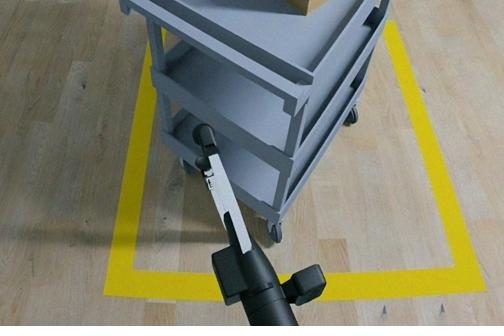

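>>> move --r1 '{"base": {"translate_m": 0.495, "strafe_m": -0.437}, "pace": "slow"}' --r2 '{"base": {"translate_m": 0.275}, "pace": "slow", "contact_limits": {"translate_m": 0.2}}' --cameras '[]' --blocking false

>>> wait --seconds 4.5 --cameras '["r2_wrist_camera"]'

Scene clock: 2311.67 s.
move: r1 moving; r2 moving
r1.base_odometry: x=-2.554 y=-0.222 heading=+1.976
r1.turned_by_wheels: +0.000
r1.turned_by_imu: -0.001
r1.base_tilt: forward=-1.5 right=+1.3
r1.lidar_m: 2.78 2.96 4.07 4.80 2.64 1.98 1.89 - 0.25 0.43 1.32 1.39
r1.base_status: translate_m moving; strafe_m moving
r1.joint_positions: lift_m=+0.124 arm_m=+0.000 wrist_yaw_rad=+3.194 wrist_pitch_rad=+0.002 wrist_roll_rad=+0.000 gripper_m=+0.056
r1.joint_status: not commanded
r1.measured_speeds: translate_m=+0.038 strafe_m=-0.035 rotate_rad=-0.003 lift_m=+0.000 arm_m=+0.000 wrist_yaw_rad=+0.000 wrist_pitch_rad=+0.000 wrist_roll_rad=+0.000
r1.motor_effort: lift_m=+20(20) arm_m=+4(4) wheel_0=+6(9) wheel_1=-7(7) wheel_2=-3(4)
r1.servo_current: wrist_yaw_rad=59(59) wrist_pitch_rad=39(46) wrist_roll_rad=65(65) gripper_m=46(52)
r1.hand_pose: x=-0.1217 y=+0.0722 z=+0.3018 quat_wxyz=(-0.026, -0.001, +0.000, +1.000) (m; r1's base frame)
r1.wrist_depth_mm: - 134 - - - - - / - 134 134 - - - - / - 131 152 - - - - / - 135 202 - - - - / 296 343 - - - 1808 1708 / 298 306 196 1205 195 1182 1118 / 298 303 759 798 798 - 798
r2.base_odometry: x=-5.015 y=-1.687 heading=-2.862
r2.turned_by_wheels: +0.000
r2.turned_by_imu: +0.001
r2.base_tilt: forward=-0.7 right=+0.1
r2.lidar_m: 0.55 2.28 1.80 1.78 0.84 0.64 0.61 1.32 1.18 2.92 2.85 0.56
r2.base_status: translate_m moving
r2.joint_positions: lift_m=+0.690 arm_m=+0.000 wrist_yaw_rad=+0.299 wrist_pitch_rad=+0.003 wrist_roll_rad=+1.569 gripper_m=+0.070
r2.joint_status: not commanded
r2.measured_speeds: translate_m=+0.048 strafe_m=+0.000 rotate_rad=-0.002 lift_m=+0.000 arm_m=+0.000 wrist_yaw_rad=+0.000 wrist_pitch_rad=+0.000 wrist_roll_rad=+0.000
r2.motor_effort: lift_m=+21(21) arm_m=+4(4) wheel_0=+6(8) wheel_1=+5(7) wheel_2=-9(10)
r2.servo_current: wrist_yaw_rad=46(52) wrist_pitch_rad=39(46) wrist_roll_rad=39(52) gripper_m=59(59)
r2.contact_limits: translate_m 0.2
r2.hand_pose: x=+0.4722 y=+0.0014 z=+0.8672 quat_wxyz=(+0.700, +0.698, +0.106, +0.104) (m; r2's base frame)
r2.wrist_depth_mm: - - 549 267 310 - - / - - 691 382 387 - - / - - - 424 - 788 - / - - - - - 715 574 / - - - - - 1863 1229 / - - 191 - 192 1708 1205 / - - - 112 - 1808 1255
pictures: none
No camera images: "cameras" was empty.

Scene clock: 2315.20 s.
earlier move: r1 moving; r2 done
r1.base_odometry: x=-2.447 y=+0.104 heading=+1.976
r1.turned_by_wheels: +0.000
r1.turned_by_imu: -0.001
r1.base_tilt: forward=-1.6 right=+1.3
r1.lidar_m: 2.53 2.67 3.70 5.03 3.03 0.25 2.20 0.25 0.29 2.21 0.96 1.07
r1.base_status: translate_m moving; strafe_m moving
r1.joint_positions: lift_m=+0.124 arm_m=+0.000 wrist_yaw_rad=+3.194 wrist_pitch_rad=+0.002 wrist_roll_rad=+0.000 gripper_m=+0.056
r1.joint_status: not commanded
r1.measured_speeds: translate_m=+0.075 strafe_m=-0.066 rotate_rad=+0.002 lift_m=+0.000 arm_m=+0.000 wrist_yaw_rad=+0.000 wrist_pitch_rad=+0.000 wrist_roll_rad=+0.000
r1.motor_effort: lift_m=+20(20) arm_m=+4(4) wheel_0=+5(10) wheel_1=-8(10) wheel_2=-2(4)
r1.servo_current: wrist_yaw_rad=46(72) wrist_pitch_rad=39(52) wrist_roll_rad=52(65) gripper_m=39(52)
r1.hand_pose: x=-0.1217 y=+0.0722 z=+0.3018 quat_wxyz=(-0.026, -0.001, +0.000, +1.000) (m; r1's base frame)
r1.wrist_depth_mm: - 134 317 315 312 - - / - 133 138 315 312 - - / - 131 152 317 312 - - / - 135 218 317 312 - - / 330 325 324 319 314 - - / 332 327 199 317 194 1138 1118 / 332 329 324 156 315 - 798
r2.base_odometry: x=-5.267 y=-1.759 heading=-2.862
r2.turned_by_wheels: +0.000
r2.turned_by_imu: +0.001
r2.base_tilt: forward=-0.7 right=+0.1
r2.lidar_m: 0.40 0.55 1.79 1.72 1.22 0.92 0.89 1.37 1.38 2.92 2.52 0.36
r2.base_status: done
r2.joint_positions: lift_m=+0.690 arm_m=+0.000 wrist_yaw_rad=+0.299 wrist_pitch_rad=+0.003 wrist_roll_rad=+1.569 gripper_m=+0.070
r2.joint_status: not commanded
r2.measured_speeds: translate_m=+0.000 strafe_m=+0.000 rotate_rad=+0.000 lift_m=+0.000 arm_m=+0.000 wrist_yaw_rad=+0.000 wrist_pitch_rad=+0.000 wrist_roll_rad=+0.000
r2.motor_effort: lift_m=+21(21) arm_m=+4(4) wheel_0=+7(10) wheel_1=+5(8) wheel_2=-7(11)
r2.servo_current: wrist_yaw_rad=46(59) wrist_pitch_rad=52(52) wrist_roll_rad=33(59) gripper_m=52(65)
r2.contact_limits: translate_m 0.2
r2.hand_pose: x=+0.4722 y=+0.0014 z=+0.8672 quat_wxyz=(+0.700, +0.698, +0.106, +0.104) (m; r2's base frame)
r2.wrist_depth_mm: - 357 351 - - - - / - 421 433 - - - - / - - - - - - 539 / - - - - - 1464 496 / - - - - - 1708 473 / - - 191 142 189 410 1118 / - - - 112 - 1983 1229
wait: 3.53 of 4.5 s (r2 has come to rest)
pictures: r2_wrist_camera
Images, in order (width x height): r2_wrist_camera 616x392.

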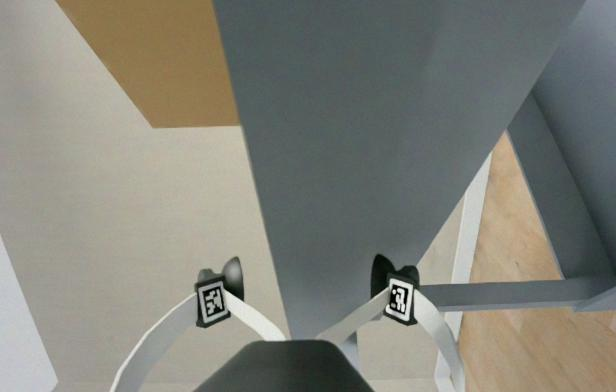

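>>> move --r2 '{"joints": {"gripper_m": 0.0}}' --cameras '[]' --blocking false

>>> wait --seconds 5 --cameras '[]'

Scene clock: 2322.07 s.
earlier move: r1 done
move: r2 moving
r1.base_odometry: x=-2.352 y=+0.393 heading=+1.976
r1.turned_by_wheels: +0.000
r1.turned_by_imu: -0.002
r1.base_tilt: forward=-1.5 right=+1.3
r1.lidar_m: 2.31 2.43 3.38 5.22 0.25 - 0.25 0.25 0.57 1.52 0.67 0.79
r1.base_status: done
r1.joint_positions: lift_m=+0.124 arm_m=+0.000 wrist_yaw_rad=+3.194 wrist_pitch_rad=+0.002 wrist_roll_rad=+0.000 gripper_m=+0.056
r1.joint_status: not commanded
r1.measured_speeds: translate_m=+0.000 strafe_m=+0.000 rotate_rad=+0.000 lift_m=+0.000 arm_m=+0.000 wrist_yaw_rad=+0.000 wrist_pitch_rad=+0.000 wrist_roll_rad=+0.000
r1.motor_effort: lift_m=+20(20) arm_m=+4(4) wheel_0=-3(4) wheel_1=-7(7) wheel_2=+2(2)
r1.servo_current: wrist_yaw_rad=46(65) wrist_pitch_rad=39(46) wrist_roll_rad=59(59) gripper_m=39(46)
r1.hand_pose: x=-0.1217 y=+0.0722 z=+0.3018 quat_wxyz=(-0.026, -0.001, +0.000, +1.000) (m; r1's base frame)
r1.wrist_depth_mm: - 134 315 294 267 244 229 / - 133 137 296 267 244 229 / - 131 152 298 268 246 229 / - 135 218 297 268 246 230 / 415 375 336 300 272 246 231 / 427 382 199 301 202 246 229 / - 394 327 156 272 244 232
r2.base_odometry: x=-5.267 y=-1.759 heading=-2.862
r2.turned_by_wheels: +0.000
r2.turned_by_imu: +0.001
r2.base_tilt: forward=-0.7 right=+0.0
r2.lidar_m: 0.38 0.55 1.77 1.73 1.21 0.90 0.87 1.36 1.37 2.93 2.45 0.34
r2.base_status: not commanded
r2.joint_positions: lift_m=+0.690 arm_m=+0.000 wrist_yaw_rad=+0.299 wrist_pitch_rad=+0.003 wrist_roll_rad=+1.569 gripper_m=+0.051
r2.joint_status: gripper_m moving
r2.measured_speeds: translate_m=+0.000 strafe_m=+0.000 rotate_rad=+0.000 lift_m=+0.000 arm_m=+0.000 wrist_yaw_rad=+0.000 wrist_pitch_rad=+0.000 wrist_roll_rad=+0.000
r2.motor_effort: lift_m=+21(21) arm_m=+4(4) wheel_0=+7(7) wheel_1=+5(5) wheel_2=-7(8)
r2.servo_current: wrist_yaw_rad=46(52) wrist_pitch_rad=39(46) wrist_roll_rad=52(52) gripper_m=124(124)
r2.contact_limits: translate_m 0.2
r2.hand_pose: x=+0.4722 y=+0.0014 z=+0.8672 quat_wxyz=(+0.700, +0.698, +0.106, +0.104) (m; r2's base frame)
r2.wrist_depth_mm: - 357 351 - - - - / - 424 433 - - - - / - - - - - 151 539 / - - - - - 1430 500 / - - - - - 1618 477 / - - 189 143 187 410 1160 / - - - 112 - 1921 1229
pictures: none
No camera images: "cameras" was empty.

Scene clock: 2323.07 s.
earlier move: r2 done
r1.base_odometry: x=-2.352 y=+0.393 heading=+1.976
r1.turned_by_wheels: +0.000
r1.turned_by_imu: +0.000
r1.base_tilt: forward=-1.5 right=+1.3
r1.lidar_m: 2.30 2.42 3.38 5.22 0.25 - 0.25 0.25 0.57 1.50 0.67 0.76
r1.base_status: done
r1.joint_positions: lift_m=+0.124 arm_m=+0.000 wrist_yaw_rad=+3.194 wrist_pitch_rad=+0.002 wrist_roll_rad=+0.000 gripper_m=+0.056
r1.joint_status: not commanded
r1.measured_speeds: translate_m=+0.000 strafe_m=+0.000 rotate_rad=+0.000 lift_m=+0.000 arm_m=+0.000 wrist_yaw_rad=+0.000 wrist_pitch_rad=+0.000 wrist_roll_rad=+0.000
r1.motor_effort: lift_m=+20(20) arm_m=+4(4) wheel_0=-4(4) wheel_1=-7(7) wheel_2=+2(2)
r1.servo_current: wrist_yaw_rad=39(65) wrist_pitch_rad=46(52) wrist_roll_rad=59(59) gripper_m=39(52)
r1.hand_pose: x=-0.1217 y=+0.0722 z=+0.3018 quat_wxyz=(-0.026, -0.001, +0.000, +1.000) (m; r1's base frame)
r1.wrist_depth_mm: - 134 315 296 267 243 229 / - 133 137 297 267 244 229 / - 131 152 297 268 245 228 / - 135 218 300 270 246 230 / 413 375 334 300 271 247 232 / 424 382 199 300 202 247 229 / - 392 325 156 271 243 231
r2.base_odometry: x=-5.268 y=-1.759 heading=-2.862
r2.turned_by_wheels: +0.000
r2.turned_by_imu: +0.000
r2.base_tilt: forward=-0.7 right=+0.0
r2.lidar_m: 0.43 0.53 1.80 1.74 1.16 0.89 0.88 1.38 1.37 2.92 2.48 0.37
r2.base_status: not commanded
r2.joint_positions: lift_m=+0.690 arm_m=+0.000 wrist_yaw_rad=+0.300 wrist_pitch_rad=+0.003 wrist_roll_rad=+1.569 gripper_m=+0.001
r2.joint_status: all done
r2.measured_speeds: translate_m=+0.000 strafe_m=+0.000 rotate_rad=+0.000 lift_m=+0.000 arm_m=+0.000 wrist_yaw_rad=+0.000 wrist_pitch_rad=+0.000 wrist_roll_rad=+0.000
r2.motor_effort: lift_m=+21(21) arm_m=+4(4) wheel_0=+6(7) wheel_1=+4(5) wheel_2=-6(8)
r2.servo_current: wrist_yaw_rad=46(59) wrist_pitch_rad=46(46) wrist_roll_rad=39(59) gripper_m=98(163)
r2.contact_limits: translate_m 0.2
r2.hand_pose: x=+0.4722 y=+0.0016 z=+0.8672 quat_wxyz=(+0.700, +0.698, +0.106, +0.105) (m; r2's base frame)
r2.wrist_depth_mm: - 355 362 - - - - / - 427 433 - - - - / - - - - - 157 539 / - - - - - 1464 500 / - - - - - 1661 469 / - - 185 140 183 410 1118 / - - - 112 - 1756 1229
wait: 1.00 of 5 s (r2 has come to rest)
pictures: none
No camera images: "cameras" was empty.

>>> move --r1 '{"base": {"translate_m": -0.043, "strafe_m": -0.67}, "pace": "slow"}' --r2 '{"base": {"translate_m": 0.12, "strafe_m": -0.07}, "pace": "slow", "contact_limits": {"translate_m": 0.4}}' --cameras '[]' --blocking false

>>> wait --seconds 3 --cameras '["r2_head_camera"]'

>>> zoom_image --camera "r2_head_camera" --region '[0, 330, 420, 560]'

Scene clock: 2338.63 s.
move: r1 moving; r2 moving
r1.base_odometry: x=-2.339 y=+0.398 heading=+1.976
r1.turned_by_wheels: +0.000
r1.turned_by_imu: -0.001
r1.base_tilt: forward=-1.5 right=+1.3
r1.lidar_m: 2.24 2.43 3.33 5.24 0.25 - 0.25 0.25 0.56 1.48 0.66 0.75
r1.base_status: translate_m moving; strafe_m moving
r1.joint_positions: lift_m=+0.124 arm_m=+0.000 wrist_yaw_rad=+3.194 wrist_pitch_rad=+0.002 wrist_roll_rad=+0.000 gripper_m=+0.056
r1.joint_status: not commanded
r1.measured_speeds: translate_m=-0.003 strafe_m=-0.055 rotate_rad=-0.001 lift_m=+0.000 arm_m=+0.000 wrist_yaw_rad=+0.000 wrist_pitch_rad=+0.000 wrist_roll_rad=+0.000
r1.motor_effort: lift_m=+20(20) arm_m=+4(4) wheel_0=+2(3) wheel_1=-12(12) wheel_2=+6(7)
r1.servo_current: wrist_yaw_rad=46(59) wrist_pitch_rad=39(46) wrist_roll_rad=46(65) gripper_m=39(46)
r1.hand_pose: x=-0.1217 y=+0.0722 z=+0.3018 quat_wxyz=(-0.026, -0.001, +0.000, +1.000) (m; r1's base frame)
r1.wrist_depth_mm: - 134 315 296 267 243 228 / - 133 138 296 267 244 229 / - 131 152 297 270 245 227 / - 135 217 297 271 245 230 / 418 375 336 298 271 246 230 / 427 384 199 300 202 247 229 / - 394 327 156 272 240 232
r2.base_odometry: x=-5.281 y=-1.756 heading=-2.861
r2.turned_by_wheels: +0.000
r2.turned_by_imu: +0.001
r2.base_tilt: forward=-0.7 right=+0.1
r2.lidar_m: 0.40 0.55 1.82 1.74 1.23 0.93 0.89 1.39 1.35 2.91 2.51 0.35
r2.base_status: translate_m moving; strafe_m moving
r2.joint_positions: lift_m=+0.690 arm_m=+0.000 wrist_yaw_rad=+0.302 wrist_pitch_rad=+0.003 wrist_roll_rad=+1.569 gripper_m=+0.001
r2.joint_status: not commanded
r2.measured_speeds: translate_m=+0.048 strafe_m=-0.028 rotate_rad=-0.001 lift_m=+0.000 arm_m=+0.000 wrist_yaw_rad=+0.007 wrist_pitch_rad=+0.000 wrist_roll_rad=+0.000
r2.motor_effort: lift_m=+21(21) arm_m=+4(4) wheel_0=+15(15) wheel_1=+1(4) wheel_2=-10(10)
r2.servo_current: wrist_yaw_rad=46(52) wrist_pitch_rad=39(46) wrist_roll_rad=59(59) gripper_m=78(98)
r2.contact_limits: translate_m 0.4
r2.hand_pose: x=+0.4722 y=+0.0024 z=+0.8672 quat_wxyz=(+0.700, +0.698, +0.107, +0.106) (m; r2's base frame)
r2.wrist_depth_mm: - 347 - - - - - / - 415 - - - - - / - - - - - - - / - - - - - - 492 / - - - - - 1708 466 / - - 185 120 178 407 407 / - - - 112 - 1756 1229
pictures: none
No camera images: "cameras" was empty.

Scene clock: 2340.67 s.
earlier move: r1 moving; r2 done
r1.base_odometry: x=-2.155 y=+0.463 heading=+1.976
r1.turned_by_wheels: +0.000
r1.turned_by_imu: -0.001
r1.base_tilt: forward=-1.5 right=+1.3
r1.lidar_m: 1.48 2.44 3.37 0.25 0.25 - 0.25 0.29 3.36 1.39 0.56 0.50
r1.base_status: translate_m moving; strafe_m moving
r1.joint_positions: lift_m=+0.124 arm_m=+0.000 wrist_yaw_rad=+3.194 wrist_pitch_rad=+0.002 wrist_roll_rad=+0.000 gripper_m=+0.056
r1.joint_status: not commanded
r1.measured_speeds: translate_m=-0.005 strafe_m=-0.100 rotate_rad=-0.003 lift_m=+0.000 arm_m=+0.000 wrist_yaw_rad=+0.000 wrist_pitch_rad=+0.000 wrist_roll_rad=+0.000
r1.motor_effort: lift_m=+20(20) arm_m=+4(4) wheel_0=-2(4) wheel_1=-9(12) wheel_2=+7(10)
r1.servo_current: wrist_yaw_rad=46(65) wrist_pitch_rad=46(46) wrist_roll_rad=59(72) gripper_m=39(52)
r1.hand_pose: x=-0.1217 y=+0.0722 z=+0.3018 quat_wxyz=(-0.026, -0.001, +0.000, +1.000) (m; r1's base frame)
r1.wrist_depth_mm: - 134 325 298 262 233 214 / - 133 137 301 263 233 216 / - 131 152 296 264 234 216 / - 135 218 303 265 235 216 / 137 427 353 304 265 236 217 / 504 430 197 306 199 236 218 / - 433 340 156 263 229 218
r2.base_odometry: x=-5.402 y=-1.725 heading=-2.862
r2.turned_by_wheels: +0.000
r2.turned_by_imu: +0.004
r2.base_tilt: forward=-0.7 right=+0.1
r2.lidar_m: 0.41 0.49 1.85 1.78 1.35 1.04 0.99 1.38 1.55 2.84 2.32 0.36
r2.base_status: done
r2.joint_positions: lift_m=+0.690 arm_m=+0.000 wrist_yaw_rad=+0.307 wrist_pitch_rad=+0.003 wrist_roll_rad=+1.569 gripper_m=+0.001
r2.joint_status: not commanded
r2.measured_speeds: translate_m=+0.000 strafe_m=+0.000 rotate_rad=+0.000 lift_m=+0.000 arm_m=+0.000 wrist_yaw_rad=+0.000 wrist_pitch_rad=+0.000 wrist_roll_rad=+0.000
r2.motor_effort: lift_m=+21(21) arm_m=+4(4) wheel_0=+9(19) wheel_1=-4(6) wheel_2=-5(13)
r2.servo_current: wrist_yaw_rad=65(72) wrist_pitch_rad=39(46) wrist_roll_rad=52(59) gripper_m=72(98)
r2.contact_limits: translate_m 0.4
r2.hand_pose: x=+0.4722 y=+0.0040 z=+0.8670 quat_wxyz=(+0.699, +0.698, +0.109, +0.107) (m; r2's base frame)
r2.wrist_depth_mm: - 338 332 - - 130 - / - 382 389 - 143 139 - / - 462 473 - 163 168 - / - - - 106 189 554 549 / - - - 123 218 1661 496 / - - 184 147 183 1618 459 / - 138 - 112 389 1618 1118
wait: 2.03 of 3 s (r2 has come to rest)
pictures: r2_head_camera
Images, in order (width x height): r2_head_camera 420x560.

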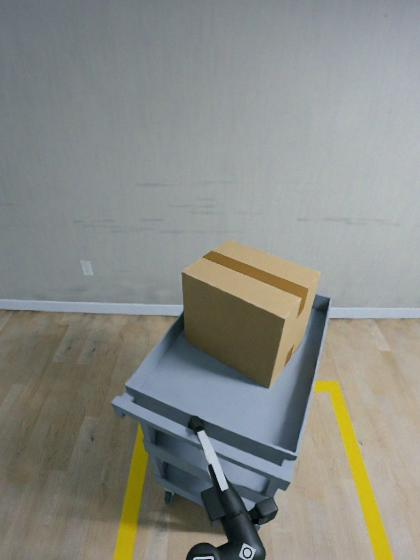

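Scaled by 1.200 from the camera's 420x560 image, which has a finer 1200x1600 frame.

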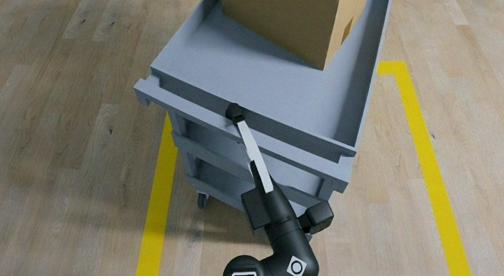

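>>> move --r2 '{"base": {"translate_m": -0.03, "strafe_m": -0.1}, "pace": "slow", "contact_limits": {"translate_m": 0.4}}' --cameras '[]' --blocking false

>>> wait --seconds 3 --cameras '["r2_head_camera"]'

>>> zoom_image --camera "r2_head_camera" --region '[0, 330, 420, 560]'

Scene clock: 2364.57 s.
earlier move: r1 done
move: r2 moving
r1.base_odometry: x=-1.719 y=+0.618 heading=+1.976
r1.turned_by_wheels: +0.000
r1.turned_by_imu: -0.005
r1.base_tilt: forward=-1.6 right=+1.3
r1.lidar_m: 0.40 0.45 0.25 0.25 - 0.25 0.39 2.48 2.93 1.43 0.91 2.46
r1.base_status: done
r1.joint_positions: lift_m=+0.124 arm_m=+0.000 wrist_yaw_rad=+3.194 wrist_pitch_rad=+0.002 wrist_roll_rad=+0.000 gripper_m=+0.056
r1.joint_status: not commanded
r1.measured_speeds: translate_m=+0.000 strafe_m=+0.000 rotate_rad=+0.000 lift_m=+0.000 arm_m=+0.000 wrist_yaw_rad=+0.000 wrist_pitch_rad=+0.000 wrist_roll_rad=+0.000
r1.motor_effort: lift_m=+20(20) arm_m=+4(4) wheel_0=-20(21) wheel_1=+5(5) wheel_2=+12(12)
r1.servo_current: wrist_yaw_rad=65(65) wrist_pitch_rad=46(46) wrist_roll_rad=52(72) gripper_m=33(46)
r1.hand_pose: x=-0.1217 y=+0.0722 z=+0.3018 quat_wxyz=(-0.026, -0.001, +0.000, +1.000) (m; r1's base frame)
r1.wrist_depth_mm: - 134 134 535 307 213 175 / - 133 134 535 310 216 176 / - 131 152 492 312 217 178 / - 135 202 504 315 219 178 / 138 - - 564 317 219 179 / 1229 1229 197 512 199 220 179 / - 820 591 167 300 202 179
r2.base_odometry: x=-5.402 y=-1.713 heading=-2.861
r2.turned_by_wheels: +0.001
r2.turned_by_imu: +0.002
r2.base_tilt: forward=-0.7 right=+0.0
r2.lidar_m: 0.41 0.47 1.86 1.79 1.36 1.04 0.99 0.91 1.56 2.85 2.37 0.34
r2.base_status: translate_m moving; strafe_m moving
r2.joint_positions: lift_m=+0.690 arm_m=+0.000 wrist_yaw_rad=+0.307 wrist_pitch_rad=+0.003 wrist_roll_rad=+1.569 gripper_m=+0.001
r2.joint_status: not commanded
r2.measured_speeds: translate_m=-0.015 strafe_m=-0.047 rotate_rad=+0.000 lift_m=+0.000 arm_m=+0.000 wrist_yaw_rad=+0.000 wrist_pitch_rad=+0.000 wrist_roll_rad=+0.000
r2.motor_effort: lift_m=+21(21) arm_m=+4(4) wheel_0=+11(13) wheel_1=-8(8) wheel_2=+10(10)
r2.servo_current: wrist_yaw_rad=46(65) wrist_pitch_rad=46(52) wrist_roll_rad=39(52) gripper_m=72(78)
r2.contact_limits: translate_m 0.4
r2.hand_pose: x=+0.4722 y=+0.0040 z=+0.8670 quat_wxyz=(+0.699, +0.698, +0.109, +0.107) (m; r2's base frame)
r2.wrist_depth_mm: - 336 329 - - 131 - / - 382 387 - 143 140 - / - 455 462 - 163 168 - / - - - 107 190 549 554 / - - - 124 216 1708 500 / - - 185 148 183 1661 459 / - - - 112 387 394 1098
pictures: none
No camera images: "cameras" was empty.

Scene clock: 2366.37 s.
earlier move: r2 done
r1.base_odometry: x=-1.719 y=+0.618 heading=+1.976
r1.turned_by_wheels: +0.000
r1.turned_by_imu: +0.000
r1.base_tilt: forward=-1.6 right=+1.3
r1.lidar_m: 0.41 0.47 0.25 0.25 - 0.25 0.37 2.51 2.93 0.94 0.88 2.42
r1.base_status: done
r1.joint_positions: lift_m=+0.124 arm_m=+0.000 wrist_yaw_rad=+3.194 wrist_pitch_rad=+0.002 wrist_roll_rad=+0.000 gripper_m=+0.056
r1.joint_status: not commanded
r1.measured_speeds: translate_m=+0.000 strafe_m=+0.000 rotate_rad=+0.000 lift_m=+0.000 arm_m=+0.000 wrist_yaw_rad=+0.000 wrist_pitch_rad=+0.000 wrist_roll_rad=+0.000
r1.motor_effort: lift_m=+20(20) arm_m=+4(4) wheel_0=-20(21) wheel_1=+5(5) wheel_2=+12(13)
r1.servo_current: wrist_yaw_rad=39(72) wrist_pitch_rad=39(46) wrist_roll_rad=39(72) gripper_m=39(52)
r1.hand_pose: x=-0.1217 y=+0.0722 z=+0.3018 quat_wxyz=(-0.026, -0.001, +0.000, +1.000) (m; r1's base frame)
r1.wrist_depth_mm: - 134 134 535 306 214 175 / - 133 134 539 309 216 176 / - 131 152 492 312 217 178 / - 135 202 500 314 218 179 / 137 - - 564 315 220 179 / 1229 1255 196 517 199 220 179 / - 820 591 167 301 202 179
r2.base_odometry: x=-5.401 y=-1.621 heading=-2.861
r2.turned_by_wheels: -0.001
r2.turned_by_imu: +0.000
r2.base_tilt: forward=-0.6 right=+0.1
r2.lidar_m: 0.41 0.45 1.92 1.89 1.30 1.02 0.90 0.87 1.54 2.76 2.36 0.38
r2.base_status: done
r2.joint_positions: lift_m=+0.690 arm_m=+0.000 wrist_yaw_rad=+0.307 wrist_pitch_rad=+0.003 wrist_roll_rad=+1.569 gripper_m=+0.001
r2.joint_status: not commanded
r2.measured_speeds: translate_m=+0.000 strafe_m=+0.000 rotate_rad=+0.000 lift_m=+0.000 arm_m=+0.000 wrist_yaw_rad=+0.000 wrist_pitch_rad=+0.000 wrist_roll_rad=+0.000
r2.motor_effort: lift_m=+21(21) arm_m=+4(4) wheel_0=+4(15) wheel_1=-6(9) wheel_2=+8(12)
r2.servo_current: wrist_yaw_rad=59(72) wrist_pitch_rad=39(52) wrist_roll_rad=46(59) gripper_m=78(78)
r2.contact_limits: translate_m 0.4
r2.hand_pose: x=+0.4722 y=+0.0039 z=+0.8670 quat_wxyz=(+0.700, +0.698, +0.109, +0.107) (m; r2's base frame)
r2.wrist_depth_mm: - 342 340 - 154 - - / - 377 384 109 169 169 - / - 433 439 117 185 - - / - 508 512 133 205 676 - / - - - 145 231 1661 525 / - - 183 166 186 1661 477 / - - - 112 370 1430 424
wait: 1.80 of 3 s (r2 has come to rest)
pictures: r2_head_camera
Images, in order (width x height): r2_head_camera 420x560.

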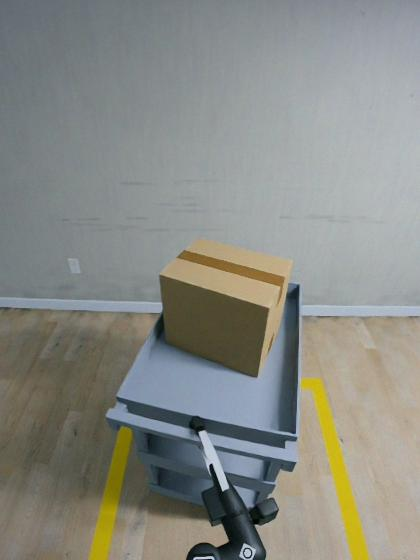

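Scaled by 1.200 from the camera's 420x560 image, which has a finer 1200x1600 frame.

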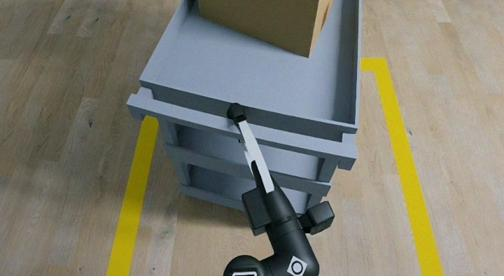

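>>> move --r1 '{"base": {"translate_m": 0.021, "strafe_m": -0.25}, "pace": "slow"}' --r2 '{"joints": {"gripper_m": 0.07}}' --cameras '[]' --blocking false

>>> wait --seconds 1.5 --cameras '[]'

Scene clock: 2391.83 s.
move: r1 moving; r2 moving
r1.base_odometry: x=-1.707 y=+0.624 heading=+1.976
r1.turned_by_wheels: +0.000
r1.turned_by_imu: +0.000
r1.base_tilt: forward=-1.6 right=+1.3
r1.lidar_m: 0.40 0.44 0.25 0.25 - 0.25 0.40 2.51 2.92 0.87 0.86 2.42
r1.base_status: translate_m moving; strafe_m moving
r1.joint_positions: lift_m=+0.124 arm_m=+0.000 wrist_yaw_rad=+3.194 wrist_pitch_rad=+0.002 wrist_roll_rad=+0.000 gripper_m=+0.056
r1.joint_status: not commanded
r1.measured_speeds: translate_m=+0.004 strafe_m=-0.053 rotate_rad=+0.003 lift_m=+0.000 arm_m=+0.000 wrist_yaw_rad=+0.000 wrist_pitch_rad=+0.000 wrist_roll_rad=+0.000
r1.motor_effort: lift_m=+20(20) arm_m=+4(4) wheel_0=-2(20) wheel_1=-3(3) wheel_2=+2(12)
r1.servo_current: wrist_yaw_rad=59(65) wrist_pitch_rad=39(46) wrist_roll_rad=46(59) gripper_m=39(39)
r1.hand_pose: x=-0.1217 y=+0.0722 z=+0.3018 quat_wxyz=(-0.026, -0.001, +0.000, +1.000) (m; r1's base frame)
r1.wrist_depth_mm: - 134 134 517 314 215 175 / - 133 134 521 317 217 176 / - 131 152 525 322 219 177 / - 135 202 535 324 220 178 / 137 - - 544 324 220 179 / 1229 1205 197 549 199 222 178 / - 809 759 167 307 202 178
r2.base_odometry: x=-5.401 y=-1.621 heading=-2.861
r2.turned_by_wheels: +0.000
r2.turned_by_imu: +0.000
r2.base_tilt: forward=-0.7 right=+0.1
r2.lidar_m: 0.41 0.47 1.95 1.90 1.34 1.00 0.90 0.85 1.51 2.76 2.38 0.38
r2.base_status: not commanded
r2.joint_positions: lift_m=+0.690 arm_m=+0.000 wrist_yaw_rad=+0.306 wrist_pitch_rad=+0.003 wrist_roll_rad=+1.569 gripper_m=+0.020
r2.joint_status: gripper_m moving
r2.measured_speeds: translate_m=-0.001 strafe_m=+0.000 rotate_rad=-0.001 lift_m=+0.000 arm_m=+0.000 wrist_yaw_rad=-0.005 wrist_pitch_rad=+0.000 wrist_roll_rad=+0.000
r2.motor_effort: lift_m=+21(21) arm_m=+4(4) wheel_0=+3(4) wheel_1=-6(7) wheel_2=+5(8)
r2.servo_current: wrist_yaw_rad=39(65) wrist_pitch_rad=46(52) wrist_roll_rad=46(52) gripper_m=98(98)
r2.contact_limits: translate_m 0.4
r2.hand_pose: x=+0.4722 y=+0.0035 z=+0.8670 quat_wxyz=(+0.700, +0.698, +0.109, +0.107) (m; r2's base frame)
r2.wrist_depth_mm: - 340 342 - 156 - - / - 379 384 111 174 171 - / - 433 439 120 187 - - / - 508 512 135 207 676 - / - - - 148 232 1756 530 / - - 186 168 188 1618 484 / - - - 112 362 1537 413
pictures: none
No camera images: "cameras" was empty.

Scene clock: 2392.83 s.
earlier move: r1 moving; r2 done
r1.base_odometry: x=-1.627 y=+0.667 heading=+1.976
r1.turned_by_wheels: +0.000
r1.turned_by_imu: -0.001
r1.base_tilt: forward=-1.6 right=+1.2
r1.lidar_m: 0.41 0.39 0.25 0.25 0.25 0.27 0.46 2.52 2.83 0.83 0.77 2.43
r1.base_status: translate_m moving; strafe_m moving
r1.joint_positions: lift_m=+0.124 arm_m=+0.000 wrist_yaw_rad=+3.194 wrist_pitch_rad=+0.002 wrist_roll_rad=+0.000 gripper_m=+0.056
r1.joint_status: not commanded
r1.measured_speeds: translate_m=+0.009 strafe_m=-0.098 rotate_rad=-0.001 lift_m=+0.000 arm_m=+0.000 wrist_yaw_rad=+0.000 wrist_pitch_rad=+0.000 wrist_roll_rad=+0.000
r1.motor_effort: lift_m=+20(20) arm_m=+4(4) wheel_0=+5(20) wheel_1=-6(6) wheel_2=-2(12)
r1.servo_current: wrist_yaw_rad=59(65) wrist_pitch_rad=46(52) wrist_roll_rad=39(65) gripper_m=46(46)
r1.hand_pose: x=-0.1217 y=+0.0722 z=+0.3018 quat_wxyz=(-0.026, -0.001, +0.000, +1.000) (m; r1's base frame)
r1.wrist_depth_mm: - 134 247 - 421 277 213 / - 133 135 - 462 279 216 / - 131 152 - 469 282 217 / - 135 202 - 436 285 218 / 137 - - 1921 439 285 219 / 1229 1229 196 1098 197 286 220 / - 809 759 585 442 255 220
r2.base_odometry: x=-5.401 y=-1.621 heading=-2.862
r2.turned_by_wheels: +0.000
r2.turned_by_imu: +0.000
r2.base_tilt: forward=-0.7 right=+0.1
r2.lidar_m: 0.42 0.43 1.95 1.90 1.33 1.00 0.80 0.78 1.58 2.77 2.37 0.37
r2.base_status: not commanded
r2.joint_positions: lift_m=+0.690 arm_m=+0.000 wrist_yaw_rad=+0.306 wrist_pitch_rad=+0.003 wrist_roll_rad=+1.569 gripper_m=+0.070
r2.joint_status: all done
r2.measured_speeds: translate_m=+0.000 strafe_m=+0.000 rotate_rad=+0.000 lift_m=+0.000 arm_m=+0.000 wrist_yaw_rad=+0.000 wrist_pitch_rad=+0.000 wrist_roll_rad=+0.000
r2.motor_effort: lift_m=+21(21) arm_m=+4(4) wheel_0=+4(4) wheel_1=-4(7) wheel_2=+2(8)
r2.servo_current: wrist_yaw_rad=59(65) wrist_pitch_rad=46(52) wrist_roll_rad=33(59) gripper_m=52(124)
r2.contact_limits: translate_m 0.4
r2.hand_pose: x=+0.4722 y=+0.0035 z=+0.8670 quat_wxyz=(+0.700, +0.698, +0.109, +0.107) (m; r2's base frame)
r2.wrist_depth_mm: - 338 342 102 158 161 - / - 382 387 113 172 172 - / - 439 442 121 189 - - / - 508 517 141 210 676 - / - - - 151 236 1756 530 / - - 182 167 191 1661 480 / - - - 112 294 1430 415
wait: 1.00 of 1.5 s (r2 has come to rest)
pictures: none
No camera images: "cameras" was empty.


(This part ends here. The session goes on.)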